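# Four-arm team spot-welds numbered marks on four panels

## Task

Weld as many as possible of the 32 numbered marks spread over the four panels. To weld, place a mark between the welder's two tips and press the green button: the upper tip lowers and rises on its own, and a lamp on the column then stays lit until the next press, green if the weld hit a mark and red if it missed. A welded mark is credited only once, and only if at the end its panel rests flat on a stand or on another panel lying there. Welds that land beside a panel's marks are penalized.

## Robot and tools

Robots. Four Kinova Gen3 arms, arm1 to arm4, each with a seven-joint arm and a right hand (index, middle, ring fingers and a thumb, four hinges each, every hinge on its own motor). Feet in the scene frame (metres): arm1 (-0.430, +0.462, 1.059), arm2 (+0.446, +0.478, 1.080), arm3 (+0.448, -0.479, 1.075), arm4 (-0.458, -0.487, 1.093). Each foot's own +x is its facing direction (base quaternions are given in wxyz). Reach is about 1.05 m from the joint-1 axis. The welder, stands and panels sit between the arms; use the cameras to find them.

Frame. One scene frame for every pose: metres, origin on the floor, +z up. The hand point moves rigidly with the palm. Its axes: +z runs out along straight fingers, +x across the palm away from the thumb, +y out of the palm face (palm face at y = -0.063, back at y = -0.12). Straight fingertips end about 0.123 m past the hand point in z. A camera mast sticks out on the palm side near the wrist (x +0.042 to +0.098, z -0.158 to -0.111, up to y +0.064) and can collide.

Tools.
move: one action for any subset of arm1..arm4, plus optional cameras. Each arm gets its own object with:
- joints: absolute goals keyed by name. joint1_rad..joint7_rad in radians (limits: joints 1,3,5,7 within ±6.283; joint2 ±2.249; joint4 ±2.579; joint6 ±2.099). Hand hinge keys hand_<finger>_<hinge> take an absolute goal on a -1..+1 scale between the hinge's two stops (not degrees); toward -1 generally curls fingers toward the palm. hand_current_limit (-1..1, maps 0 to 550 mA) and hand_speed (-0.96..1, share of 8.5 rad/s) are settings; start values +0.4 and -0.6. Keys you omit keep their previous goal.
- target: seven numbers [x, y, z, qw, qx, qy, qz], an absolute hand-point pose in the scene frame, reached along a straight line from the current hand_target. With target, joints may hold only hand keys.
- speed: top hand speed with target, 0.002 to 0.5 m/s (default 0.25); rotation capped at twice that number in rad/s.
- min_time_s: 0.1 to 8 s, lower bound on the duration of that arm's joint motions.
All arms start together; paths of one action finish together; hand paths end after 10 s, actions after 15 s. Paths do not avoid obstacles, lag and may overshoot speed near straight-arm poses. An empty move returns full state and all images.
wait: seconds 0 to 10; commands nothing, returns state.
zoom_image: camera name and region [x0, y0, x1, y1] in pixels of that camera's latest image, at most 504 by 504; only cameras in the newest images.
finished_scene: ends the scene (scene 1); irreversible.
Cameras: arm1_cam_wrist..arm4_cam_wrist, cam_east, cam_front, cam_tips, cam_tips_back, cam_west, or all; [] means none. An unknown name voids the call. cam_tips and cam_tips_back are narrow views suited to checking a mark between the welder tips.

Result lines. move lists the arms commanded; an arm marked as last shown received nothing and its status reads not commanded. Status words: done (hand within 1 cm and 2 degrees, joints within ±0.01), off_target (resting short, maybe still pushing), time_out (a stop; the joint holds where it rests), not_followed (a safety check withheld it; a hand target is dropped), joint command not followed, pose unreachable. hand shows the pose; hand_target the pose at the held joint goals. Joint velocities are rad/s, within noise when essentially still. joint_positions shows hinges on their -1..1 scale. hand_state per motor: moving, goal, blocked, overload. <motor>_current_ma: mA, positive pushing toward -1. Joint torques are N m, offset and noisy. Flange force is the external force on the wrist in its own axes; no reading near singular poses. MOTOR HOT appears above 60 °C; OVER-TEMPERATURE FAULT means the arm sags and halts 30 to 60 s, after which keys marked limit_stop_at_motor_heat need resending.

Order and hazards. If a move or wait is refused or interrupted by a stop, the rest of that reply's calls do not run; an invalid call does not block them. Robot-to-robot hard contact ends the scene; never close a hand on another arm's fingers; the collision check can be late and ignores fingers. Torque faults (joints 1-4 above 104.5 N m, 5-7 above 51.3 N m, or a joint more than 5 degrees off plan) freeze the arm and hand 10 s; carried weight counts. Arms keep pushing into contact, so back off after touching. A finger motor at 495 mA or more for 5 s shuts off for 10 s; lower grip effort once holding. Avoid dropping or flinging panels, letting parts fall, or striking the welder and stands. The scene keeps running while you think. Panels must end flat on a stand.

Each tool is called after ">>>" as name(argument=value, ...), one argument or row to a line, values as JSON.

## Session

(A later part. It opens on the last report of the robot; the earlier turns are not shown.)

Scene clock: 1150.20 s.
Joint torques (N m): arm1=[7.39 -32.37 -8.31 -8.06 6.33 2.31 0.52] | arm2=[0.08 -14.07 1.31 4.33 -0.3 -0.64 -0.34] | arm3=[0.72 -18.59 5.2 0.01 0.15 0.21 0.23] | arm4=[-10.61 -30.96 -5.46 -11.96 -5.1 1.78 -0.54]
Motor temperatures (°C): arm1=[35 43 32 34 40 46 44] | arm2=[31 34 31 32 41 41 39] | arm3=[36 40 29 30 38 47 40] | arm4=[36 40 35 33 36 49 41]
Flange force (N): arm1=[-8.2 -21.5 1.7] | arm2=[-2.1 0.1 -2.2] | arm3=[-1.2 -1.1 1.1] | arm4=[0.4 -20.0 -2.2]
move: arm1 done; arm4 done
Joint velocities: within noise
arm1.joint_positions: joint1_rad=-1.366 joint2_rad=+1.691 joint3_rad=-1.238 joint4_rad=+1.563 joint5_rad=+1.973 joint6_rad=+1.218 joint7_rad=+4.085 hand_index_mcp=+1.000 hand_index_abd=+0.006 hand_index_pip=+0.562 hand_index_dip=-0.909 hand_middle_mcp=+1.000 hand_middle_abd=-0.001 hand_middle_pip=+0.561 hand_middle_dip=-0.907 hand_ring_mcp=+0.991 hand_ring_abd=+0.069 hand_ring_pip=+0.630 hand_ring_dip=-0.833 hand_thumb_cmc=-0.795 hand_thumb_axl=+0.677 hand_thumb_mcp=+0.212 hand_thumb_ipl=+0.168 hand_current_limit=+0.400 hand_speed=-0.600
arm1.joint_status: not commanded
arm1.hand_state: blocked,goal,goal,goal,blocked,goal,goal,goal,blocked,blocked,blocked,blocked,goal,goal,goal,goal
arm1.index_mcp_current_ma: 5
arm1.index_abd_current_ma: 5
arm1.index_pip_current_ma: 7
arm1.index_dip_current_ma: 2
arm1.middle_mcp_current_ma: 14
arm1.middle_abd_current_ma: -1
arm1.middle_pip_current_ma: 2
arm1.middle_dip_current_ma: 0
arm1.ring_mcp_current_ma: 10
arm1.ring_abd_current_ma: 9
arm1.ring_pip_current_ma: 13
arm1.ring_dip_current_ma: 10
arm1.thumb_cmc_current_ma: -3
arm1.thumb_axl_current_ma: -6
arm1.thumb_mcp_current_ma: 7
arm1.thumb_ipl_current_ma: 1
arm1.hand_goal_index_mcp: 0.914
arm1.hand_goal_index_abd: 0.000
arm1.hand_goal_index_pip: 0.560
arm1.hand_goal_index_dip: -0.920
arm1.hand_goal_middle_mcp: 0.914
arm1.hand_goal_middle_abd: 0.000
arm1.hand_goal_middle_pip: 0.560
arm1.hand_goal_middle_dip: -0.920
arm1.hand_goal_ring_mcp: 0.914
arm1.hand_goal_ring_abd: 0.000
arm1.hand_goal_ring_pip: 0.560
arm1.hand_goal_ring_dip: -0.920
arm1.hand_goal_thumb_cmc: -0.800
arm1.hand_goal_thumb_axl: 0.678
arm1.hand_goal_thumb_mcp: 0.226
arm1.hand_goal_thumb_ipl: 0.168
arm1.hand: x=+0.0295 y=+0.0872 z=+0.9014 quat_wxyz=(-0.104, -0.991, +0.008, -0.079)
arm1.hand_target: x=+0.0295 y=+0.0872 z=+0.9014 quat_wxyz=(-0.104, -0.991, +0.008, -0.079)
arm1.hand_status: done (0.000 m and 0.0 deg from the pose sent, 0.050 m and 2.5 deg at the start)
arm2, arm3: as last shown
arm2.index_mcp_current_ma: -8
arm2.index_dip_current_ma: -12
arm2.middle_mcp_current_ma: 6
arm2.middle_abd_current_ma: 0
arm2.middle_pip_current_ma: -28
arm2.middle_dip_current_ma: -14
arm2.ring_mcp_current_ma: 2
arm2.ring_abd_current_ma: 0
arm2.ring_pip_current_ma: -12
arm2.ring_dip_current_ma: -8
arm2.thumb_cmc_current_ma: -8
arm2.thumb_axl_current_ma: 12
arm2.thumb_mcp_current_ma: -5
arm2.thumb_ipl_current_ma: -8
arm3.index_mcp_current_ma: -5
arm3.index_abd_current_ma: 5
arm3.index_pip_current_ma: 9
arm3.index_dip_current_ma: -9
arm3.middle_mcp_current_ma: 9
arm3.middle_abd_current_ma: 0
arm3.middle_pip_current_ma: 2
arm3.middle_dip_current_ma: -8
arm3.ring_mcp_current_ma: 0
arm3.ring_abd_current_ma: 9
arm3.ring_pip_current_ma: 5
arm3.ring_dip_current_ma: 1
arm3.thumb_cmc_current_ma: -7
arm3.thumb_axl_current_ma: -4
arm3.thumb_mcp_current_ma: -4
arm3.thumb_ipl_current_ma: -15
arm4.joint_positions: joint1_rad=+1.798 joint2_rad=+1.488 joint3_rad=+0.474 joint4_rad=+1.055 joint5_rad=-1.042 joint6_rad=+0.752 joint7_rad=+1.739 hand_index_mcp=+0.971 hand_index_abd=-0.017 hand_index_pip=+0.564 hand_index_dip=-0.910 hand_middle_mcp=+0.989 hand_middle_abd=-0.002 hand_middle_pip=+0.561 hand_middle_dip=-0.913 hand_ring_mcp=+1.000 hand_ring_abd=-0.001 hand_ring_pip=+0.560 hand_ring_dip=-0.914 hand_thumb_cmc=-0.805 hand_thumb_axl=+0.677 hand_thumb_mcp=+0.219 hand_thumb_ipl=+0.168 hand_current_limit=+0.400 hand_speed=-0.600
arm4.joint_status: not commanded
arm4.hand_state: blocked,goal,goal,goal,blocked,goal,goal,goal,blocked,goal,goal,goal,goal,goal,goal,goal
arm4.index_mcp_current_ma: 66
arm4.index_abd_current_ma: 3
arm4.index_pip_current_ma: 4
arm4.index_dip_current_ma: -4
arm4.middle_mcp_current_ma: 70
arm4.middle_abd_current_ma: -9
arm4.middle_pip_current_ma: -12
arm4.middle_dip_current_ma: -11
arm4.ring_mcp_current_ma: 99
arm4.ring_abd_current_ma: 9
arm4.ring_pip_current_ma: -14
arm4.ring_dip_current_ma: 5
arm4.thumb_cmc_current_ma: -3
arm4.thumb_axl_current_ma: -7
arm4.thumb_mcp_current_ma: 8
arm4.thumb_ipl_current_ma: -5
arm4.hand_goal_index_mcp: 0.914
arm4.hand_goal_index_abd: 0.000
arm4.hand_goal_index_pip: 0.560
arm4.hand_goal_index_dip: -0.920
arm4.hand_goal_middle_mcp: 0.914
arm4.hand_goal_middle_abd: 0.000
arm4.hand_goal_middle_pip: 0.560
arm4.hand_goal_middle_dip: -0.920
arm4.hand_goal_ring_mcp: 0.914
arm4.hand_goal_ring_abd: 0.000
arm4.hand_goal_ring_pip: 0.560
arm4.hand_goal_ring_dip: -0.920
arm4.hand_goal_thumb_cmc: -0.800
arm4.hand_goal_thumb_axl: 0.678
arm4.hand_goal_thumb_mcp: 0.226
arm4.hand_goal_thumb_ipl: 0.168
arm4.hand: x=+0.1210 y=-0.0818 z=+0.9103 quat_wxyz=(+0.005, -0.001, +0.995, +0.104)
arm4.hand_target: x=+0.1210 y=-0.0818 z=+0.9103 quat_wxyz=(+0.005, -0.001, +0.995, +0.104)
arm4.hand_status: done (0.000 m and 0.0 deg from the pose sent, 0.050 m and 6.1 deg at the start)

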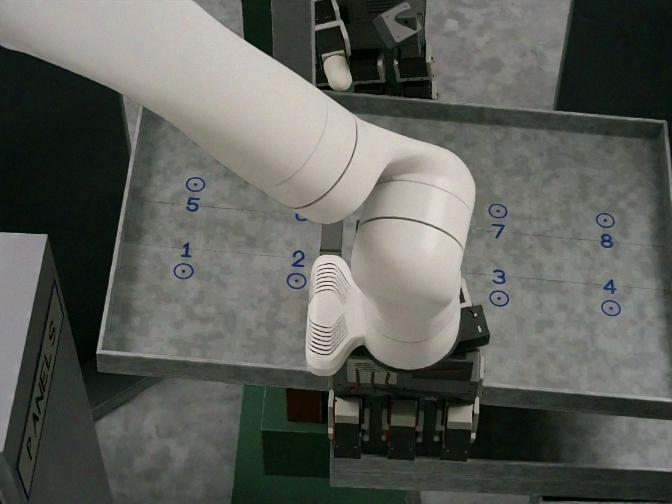

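>>> move(
  arm1={"target": [0.0295, 0.1362, 0.8964, 0.10417, 0.99132, -0.00835, 0.07947], "speed": 0.06},
  arm4={"target": [0.121, -0.0328, 0.9053, 0.00497, -0.00052, 0.99449, 0.1045], "speed": 0.06},
  cameras=["cam_tips"],
)

>>> zoom_image(
  camera="cam_tips",
  region=[160, 120, 340, 300],
)

>>> zoom_image(
  camera="cam_tips",
  region=[470, 120, 670, 320],
)

Scene clock: 1152.97 s.
Joint torques (N m): arm1=[7.2 -31.27 -7.95 -7.16 5.94 3.01 0.54] | arm2=[0.19 -13.95 1.27 4.3 -0.24 -0.61 -0.3] | arm3=[0.73 -18.56 5.18 0.05 0.2 0.28 0.21] | arm4=[-10.49 -32.05 -4.59 -12.82 -5.25 0.87 -0.57]
Motor temperatures (°C): arm1=[35 43 32 34 40 46 44] | arm2=[31 34 31 32 41 41 39] | arm3=[36 40 29 30 38 47 40] | arm4=[36 40 34 33 36 49 41]
Flange force (N): arm1=[-8.5 -20.6 1.9] | arm2=[-1.6 0.1 -2.5] | arm3=[-0.9 -1.1 1.0] | arm4=[0.8 -20.1 -2.3]
move: arm1 done; arm4 done
Joint velocities: within noise
arm1.joint_positions: joint1_rad=-1.429 joint2_rad=+1.711 joint3_rad=-1.237 joint4_rad=+1.632 joint5_rad=+2.015 joint6_rad=+1.266 joint7_rad=+3.951 hand_index_mcp=+1.000 hand_index_abd=+0.006 hand_index_pip=+0.562 hand_index_dip=-0.909 hand_middle_mcp=+1.000 hand_middle_abd=-0.001 hand_middle_pip=+0.561 hand_middle_dip=-0.907 hand_ring_mcp=+0.992 hand_ring_abd=+0.069 hand_ring_pip=+0.630 hand_ring_dip=-0.833 hand_thumb_cmc=-0.795 hand_thumb_axl=+0.677 hand_thumb_mcp=+0.212 hand_thumb_ipl=+0.168 hand_current_limit=+0.400 hand_speed=-0.600
arm1.joint_status: not commanded
arm1.hand_state: blocked,goal,goal,goal,blocked,goal,goal,goal,blocked,blocked,blocked,blocked,goal,goal,goal,goal
arm1.index_mcp_current_ma: -1
arm1.index_abd_current_ma: 13
arm1.index_pip_current_ma: 10
arm1.index_dip_current_ma: 4
arm1.middle_mcp_current_ma: 9
arm1.middle_abd_current_ma: -3
arm1.middle_pip_current_ma: 4
arm1.middle_dip_current_ma: 3
arm1.ring_mcp_current_ma: 9
arm1.ring_abd_current_ma: 11
arm1.ring_pip_current_ma: 13
arm1.ring_dip_current_ma: 15
arm1.thumb_cmc_current_ma: 3
arm1.thumb_axl_current_ma: 4
arm1.thumb_mcp_current_ma: -4
arm1.thumb_ipl_current_ma: 0
arm1.hand_goal_index_mcp: 0.914
arm1.hand_goal_index_abd: 0.000
arm1.hand_goal_index_pip: 0.560
arm1.hand_goal_index_dip: -0.920
arm1.hand_goal_middle_mcp: 0.914
arm1.hand_goal_middle_abd: 0.000
arm1.hand_goal_middle_pip: 0.560
arm1.hand_goal_middle_dip: -0.920
arm1.hand_goal_ring_mcp: 0.914
arm1.hand_goal_ring_abd: 0.000
arm1.hand_goal_ring_pip: 0.560
arm1.hand_goal_ring_dip: -0.920
arm1.hand_goal_thumb_cmc: -0.800
arm1.hand_goal_thumb_axl: 0.678
arm1.hand_goal_thumb_mcp: 0.226
arm1.hand_goal_thumb_ipl: 0.168
arm1.hand: x=+0.0295 y=+0.1362 z=+0.8964 quat_wxyz=(-0.104, -0.991, +0.008, -0.079)
arm1.hand_target: x=+0.0295 y=+0.1362 z=+0.8964 quat_wxyz=(-0.104, -0.991, +0.008, -0.079)
arm1.hand_status: done (0.000 m and 0.0 deg from the pose sent, 0.049 m and 0.0 deg at the start)
arm2, arm3: as last shown
arm2.index_mcp_current_ma: -7
arm2.index_abd_current_ma: -8
arm2.index_pip_current_ma: -14
arm2.middle_mcp_current_ma: 11
arm2.middle_abd_current_ma: 1
arm2.middle_dip_current_ma: -19
arm2.ring_mcp_current_ma: 8
arm2.ring_abd_current_ma: 14
arm2.ring_pip_current_ma: -11
arm2.ring_dip_current_ma: -12
arm2.thumb_cmc_current_ma: -7
arm2.thumb_axl_current_ma: 7
arm2.thumb_mcp_current_ma: -11
arm2.thumb_ipl_current_ma: -4
arm3.index_mcp_current_ma: 4
arm3.index_abd_current_ma: 12
arm3.index_pip_current_ma: 14
arm3.index_dip_current_ma: -12
arm3.middle_mcp_current_ma: 3
arm3.middle_abd_current_ma: 2
arm3.middle_pip_current_ma: 7
arm3.middle_dip_current_ma: -11
arm3.ring_mcp_current_ma: 3
arm3.ring_abd_current_ma: 6
arm3.ring_pip_current_ma: 8
arm3.ring_dip_current_ma: 5
arm3.thumb_cmc_current_ma: 0
arm3.thumb_axl_current_ma: -9
arm3.thumb_mcp_current_ma: -1
arm3.thumb_ipl_current_ma: -7
arm4.joint_positions: joint1_rad=+1.741 joint2_rad=+1.542 joint3_rad=+0.514 joint4_rad=+0.921 joint5_rad=-1.019 joint6_rad=+0.801 joint7_rad=+1.590 hand_index_mcp=+0.970 hand_index_abd=-0.017 hand_index_pip=+0.564 hand_index_dip=-0.910 hand_middle_mcp=+0.988 hand_middle_abd=-0.002 hand_middle_pip=+0.561 hand_middle_dip=-0.913 hand_ring_mcp=+1.000 hand_ring_abd=-0.001 hand_ring_pip=+0.560 hand_ring_dip=-0.914 hand_thumb_cmc=-0.805 hand_thumb_axl=+0.677 hand_thumb_mcp=+0.219 hand_thumb_ipl=+0.168 hand_current_limit=+0.400 hand_speed=-0.600
arm4.joint_status: not commanded
arm4.hand_state: blocked,goal,goal,goal,blocked,goal,goal,goal,blocked,goal,goal,goal,goal,goal,goal,goal
arm4.index_mcp_current_ma: 47
arm4.index_abd_current_ma: -4
arm4.index_pip_current_ma: 7
arm4.index_dip_current_ma: 8
arm4.middle_mcp_current_ma: 79
arm4.middle_abd_current_ma: -12
arm4.middle_pip_current_ma: -7
arm4.middle_dip_current_ma: -16
arm4.ring_mcp_current_ma: 83
arm4.ring_abd_current_ma: -4
arm4.ring_pip_current_ma: 0
arm4.ring_dip_current_ma: 22
arm4.thumb_cmc_current_ma: 12
arm4.thumb_axl_current_ma: -7
arm4.thumb_mcp_current_ma: 0
arm4.thumb_ipl_current_ma: -4
arm4.hand_goal_index_mcp: 0.914
arm4.hand_goal_index_abd: 0.000
arm4.hand_goal_index_pip: 0.560
arm4.hand_goal_index_dip: -0.920
arm4.hand_goal_middle_mcp: 0.914
arm4.hand_goal_middle_abd: 0.000
arm4.hand_goal_middle_pip: 0.560
arm4.hand_goal_middle_dip: -0.920
arm4.hand_goal_ring_mcp: 0.914
arm4.hand_goal_ring_abd: 0.000
arm4.hand_goal_ring_pip: 0.560
arm4.hand_goal_ring_dip: -0.920
arm4.hand_goal_thumb_cmc: -0.800
arm4.hand_goal_thumb_axl: 0.678
arm4.hand_goal_thumb_mcp: 0.226
arm4.hand_goal_thumb_ipl: 0.168
arm4.hand: x=+0.1210 y=-0.0328 z=+0.9053 quat_wxyz=(+0.005, -0.001, +0.995, +0.105)
arm4.hand_target: x=+0.1210 y=-0.0328 z=+0.9053 quat_wxyz=(+0.005, -0.001, +0.995, +0.105)
arm4.hand_status: done (0.000 m and 0.0 deg from the pose sent, 0.049 m and 0.0 deg at the start)

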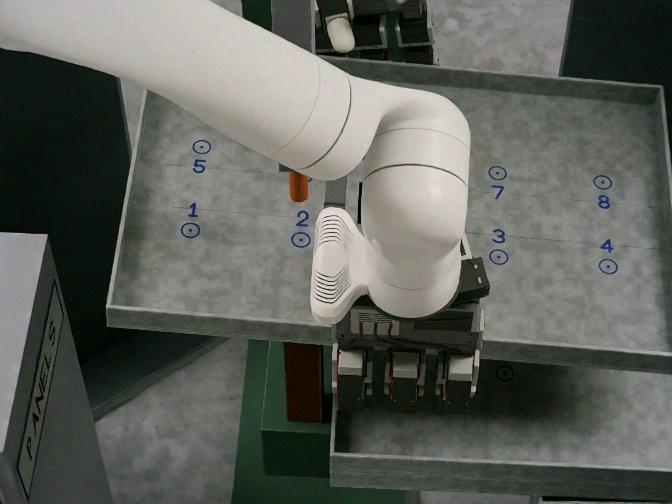

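Scaled by 2.800.

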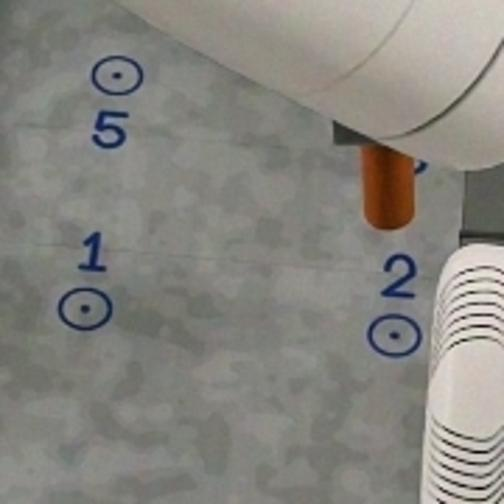

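Scaled by 2.520.

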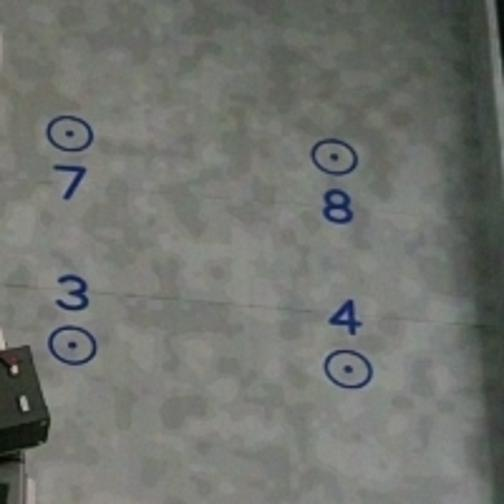

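>>> move(
  arm1={"target": [0.0293, 0.1362, 0.8904, 0.10417, 0.99132, -0.00835, 0.07947], "speed": 0.03},
  arm4={"target": [0.1208, -0.0328, 0.8993, 0.00497, -0.00052, 0.99449, 0.1045], "speed": 0.03},
  cameras=["cam_tips"],
)

>>> zoom_image(
  camera="cam_tips",
  region=[160, 120, 340, 300],
)

Scene clock: 1154.40 s.
Joint torques (N m): arm1=[6.98 -31.09 -8.08 -7.07 5.96 2.86 0.54] | arm2=[0.16 -14 1.31 4.3 -0.25 -0.65 -0.34] | arm3=[0.69 -18.65 5.24 -0.1 0.22 0.25 0.24] | arm4=[-10.47 -31.51 -4.7 -12.55 -5.08 0.86 -0.48]
Motor temperatures (°C): arm1=[35 43 32 34 40 46 44] | arm2=[31 34 31 32 41 41 39] | arm3=[36 40 29 30 38 47 40] | arm4=[36 40 34 33 36 49 41]
Flange force (N): arm1=[-8.8 -20.1 1.3] | arm2=[-1.7 0.2 -2.3] | arm3=[-1.5 -0.9 1.2] | arm4=[0.1 -19.4 -2.8]
move: arm1 done; arm4 done
Joint velocities: within noise
arm1.joint_positions: joint1_rad=-1.430 joint2_rad=+1.721 joint3_rad=-1.231 joint4_rad=+1.625 joint5_rad=+2.025 joint6_rad=+1.259 joint7_rad=+3.951 hand_index_mcp=+1.000 hand_index_abd=+0.006 hand_index_pip=+0.562 hand_index_dip=-0.909 hand_middle_mcp=+1.000 hand_middle_abd=-0.001 hand_middle_pip=+0.561 hand_middle_dip=-0.907 hand_ring_mcp=+0.992 hand_ring_abd=+0.069 hand_ring_pip=+0.631 hand_ring_dip=-0.832 hand_thumb_cmc=-0.795 hand_thumb_axl=+0.677 hand_thumb_mcp=+0.212 hand_thumb_ipl=+0.168 hand_current_limit=+0.400 hand_speed=-0.600
arm1.joint_status: not commanded
arm1.hand_state: blocked,goal,goal,goal,blocked,goal,goal,goal,blocked,blocked,blocked,blocked,goal,goal,goal,goal
arm1.index_mcp_current_ma: 0
arm1.index_abd_current_ma: 12
arm1.index_pip_current_ma: 8
arm1.index_dip_current_ma: 2
arm1.middle_mcp_current_ma: 13
arm1.middle_abd_current_ma: 3
arm1.middle_pip_current_ma: 7
arm1.middle_dip_current_ma: 2
arm1.ring_mcp_current_ma: 10
arm1.ring_abd_current_ma: 13
arm1.ring_pip_current_ma: 5
arm1.ring_dip_current_ma: 11
arm1.thumb_cmc_current_ma: 7
arm1.thumb_axl_current_ma: 1
arm1.thumb_mcp_current_ma: -3
arm1.thumb_ipl_current_ma: -4
arm1.hand_goal_index_mcp: 0.914
arm1.hand_goal_index_abd: 0.000
arm1.hand_goal_index_pip: 0.560
arm1.hand_goal_index_dip: -0.920
arm1.hand_goal_middle_mcp: 0.914
arm1.hand_goal_middle_abd: 0.000
arm1.hand_goal_middle_pip: 0.560
arm1.hand_goal_middle_dip: -0.920
arm1.hand_goal_ring_mcp: 0.914
arm1.hand_goal_ring_abd: 0.000
arm1.hand_goal_ring_pip: 0.560
arm1.hand_goal_ring_dip: -0.920
arm1.hand_goal_thumb_cmc: -0.800
arm1.hand_goal_thumb_axl: 0.678
arm1.hand_goal_thumb_mcp: 0.226
arm1.hand_goal_thumb_ipl: 0.168
arm1.hand: x=+0.0293 y=+0.1362 z=+0.8904 quat_wxyz=(-0.104, -0.991, +0.008, -0.079)
arm1.hand_target: x=+0.0293 y=+0.1362 z=+0.8904 quat_wxyz=(-0.104, -0.991, +0.008, -0.079)
arm1.hand_status: done (0.000 m and 0.0 deg from the pose sent, 0.006 m and 0.0 deg at the start)
arm2, arm3: as last shown
arm2.index_abd_current_ma: -6
arm2.index_pip_current_ma: -13
arm2.index_dip_current_ma: -5
arm2.middle_mcp_current_ma: 13
arm2.middle_abd_current_ma: 3
arm2.middle_pip_current_ma: -27
arm2.middle_dip_current_ma: -16
arm2.ring_mcp_current_ma: 1
arm2.ring_abd_current_ma: 12
arm2.ring_pip_current_ma: -14
arm2.ring_dip_current_ma: -15
arm2.thumb_cmc_current_ma: 0
arm2.thumb_axl_current_ma: 9
arm2.thumb_ipl_current_ma: -3
arm3.index_mcp_current_ma: 12
arm3.index_abd_current_ma: 6
arm3.index_pip_current_ma: 20
arm3.index_dip_current_ma: -10
arm3.middle_mcp_current_ma: 4
arm3.middle_abd_current_ma: 4
arm3.middle_pip_current_ma: 6
arm3.middle_dip_current_ma: -13
arm3.ring_mcp_current_ma: 2
arm3.ring_abd_current_ma: 13
arm3.ring_pip_current_ma: 9
arm3.ring_dip_current_ma: -2
arm3.thumb_cmc_current_ma: -5
arm3.thumb_axl_current_ma: -3
arm3.thumb_mcp_current_ma: -7
arm3.thumb_ipl_current_ma: -4
arm4.joint_positions: joint1_rad=+1.742 joint2_rad=+1.555 joint3_rad=+0.513 joint4_rad=+0.910 joint5_rad=-1.021 joint6_rad=+0.797 joint7_rad=+1.589 hand_index_mcp=+0.970 hand_index_abd=-0.017 hand_index_pip=+0.564 hand_index_dip=-0.910 hand_middle_mcp=+0.988 hand_middle_abd=-0.002 hand_middle_pip=+0.561 hand_middle_dip=-0.913 hand_ring_mcp=+1.000 hand_ring_abd=-0.001 hand_ring_pip=+0.560 hand_ring_dip=-0.914 hand_thumb_cmc=-0.805 hand_thumb_axl=+0.677 hand_thumb_mcp=+0.219 hand_thumb_ipl=+0.168 hand_current_limit=+0.400 hand_speed=-0.600
arm4.joint_status: not commanded
arm4.hand_state: blocked,goal,goal,goal,blocked,goal,goal,goal,blocked,goal,goal,goal,goal,goal,goal,goal
arm4.index_mcp_current_ma: 50
arm4.index_abd_current_ma: 5
arm4.index_pip_current_ma: 5
arm4.index_dip_current_ma: 0
arm4.middle_mcp_current_ma: 61
arm4.middle_abd_current_ma: -12
arm4.middle_pip_current_ma: -8
arm4.middle_dip_current_ma: -7
arm4.ring_mcp_current_ma: 86
arm4.ring_abd_current_ma: 19
arm4.ring_pip_current_ma: 1
arm4.ring_dip_current_ma: 5
arm4.thumb_cmc_current_ma: 11
arm4.thumb_axl_current_ma: -2
arm4.thumb_mcp_current_ma: 0
arm4.thumb_ipl_current_ma: 16
arm4.hand_goal_index_mcp: 0.914
arm4.hand_goal_index_abd: 0.000
arm4.hand_goal_index_pip: 0.560
arm4.hand_goal_index_dip: -0.920
arm4.hand_goal_middle_mcp: 0.914
arm4.hand_goal_middle_abd: 0.000
arm4.hand_goal_middle_pip: 0.560
arm4.hand_goal_middle_dip: -0.920
arm4.hand_goal_ring_mcp: 0.914
arm4.hand_goal_ring_abd: 0.000
arm4.hand_goal_ring_pip: 0.560
arm4.hand_goal_ring_dip: -0.920
arm4.hand_goal_thumb_cmc: -0.800
arm4.hand_goal_thumb_axl: 0.678
arm4.hand_goal_thumb_mcp: 0.226
arm4.hand_goal_thumb_ipl: 0.168
arm4.hand: x=+0.1208 y=-0.0328 z=+0.8993 quat_wxyz=(+0.005, -0.001, +0.995, +0.105)
arm4.hand_target: x=+0.1208 y=-0.0328 z=+0.8993 quat_wxyz=(+0.005, -0.001, +0.995, +0.105)
arm4.hand_status: done (0.000 m and 0.0 deg from the pose sent, 0.006 m and 0.0 deg at the start)

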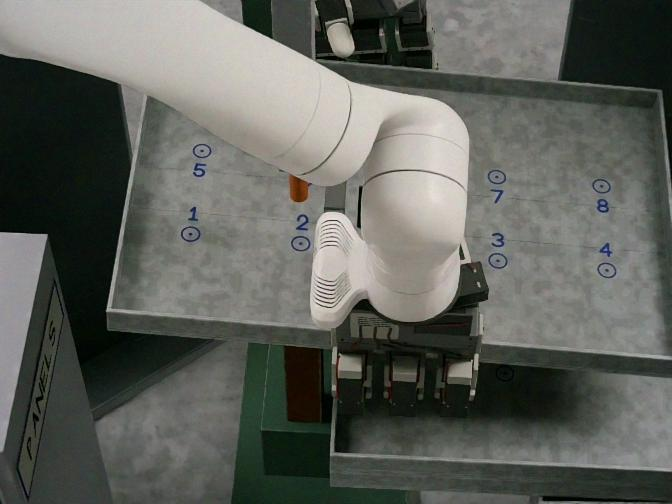

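Scaled by 2.800.

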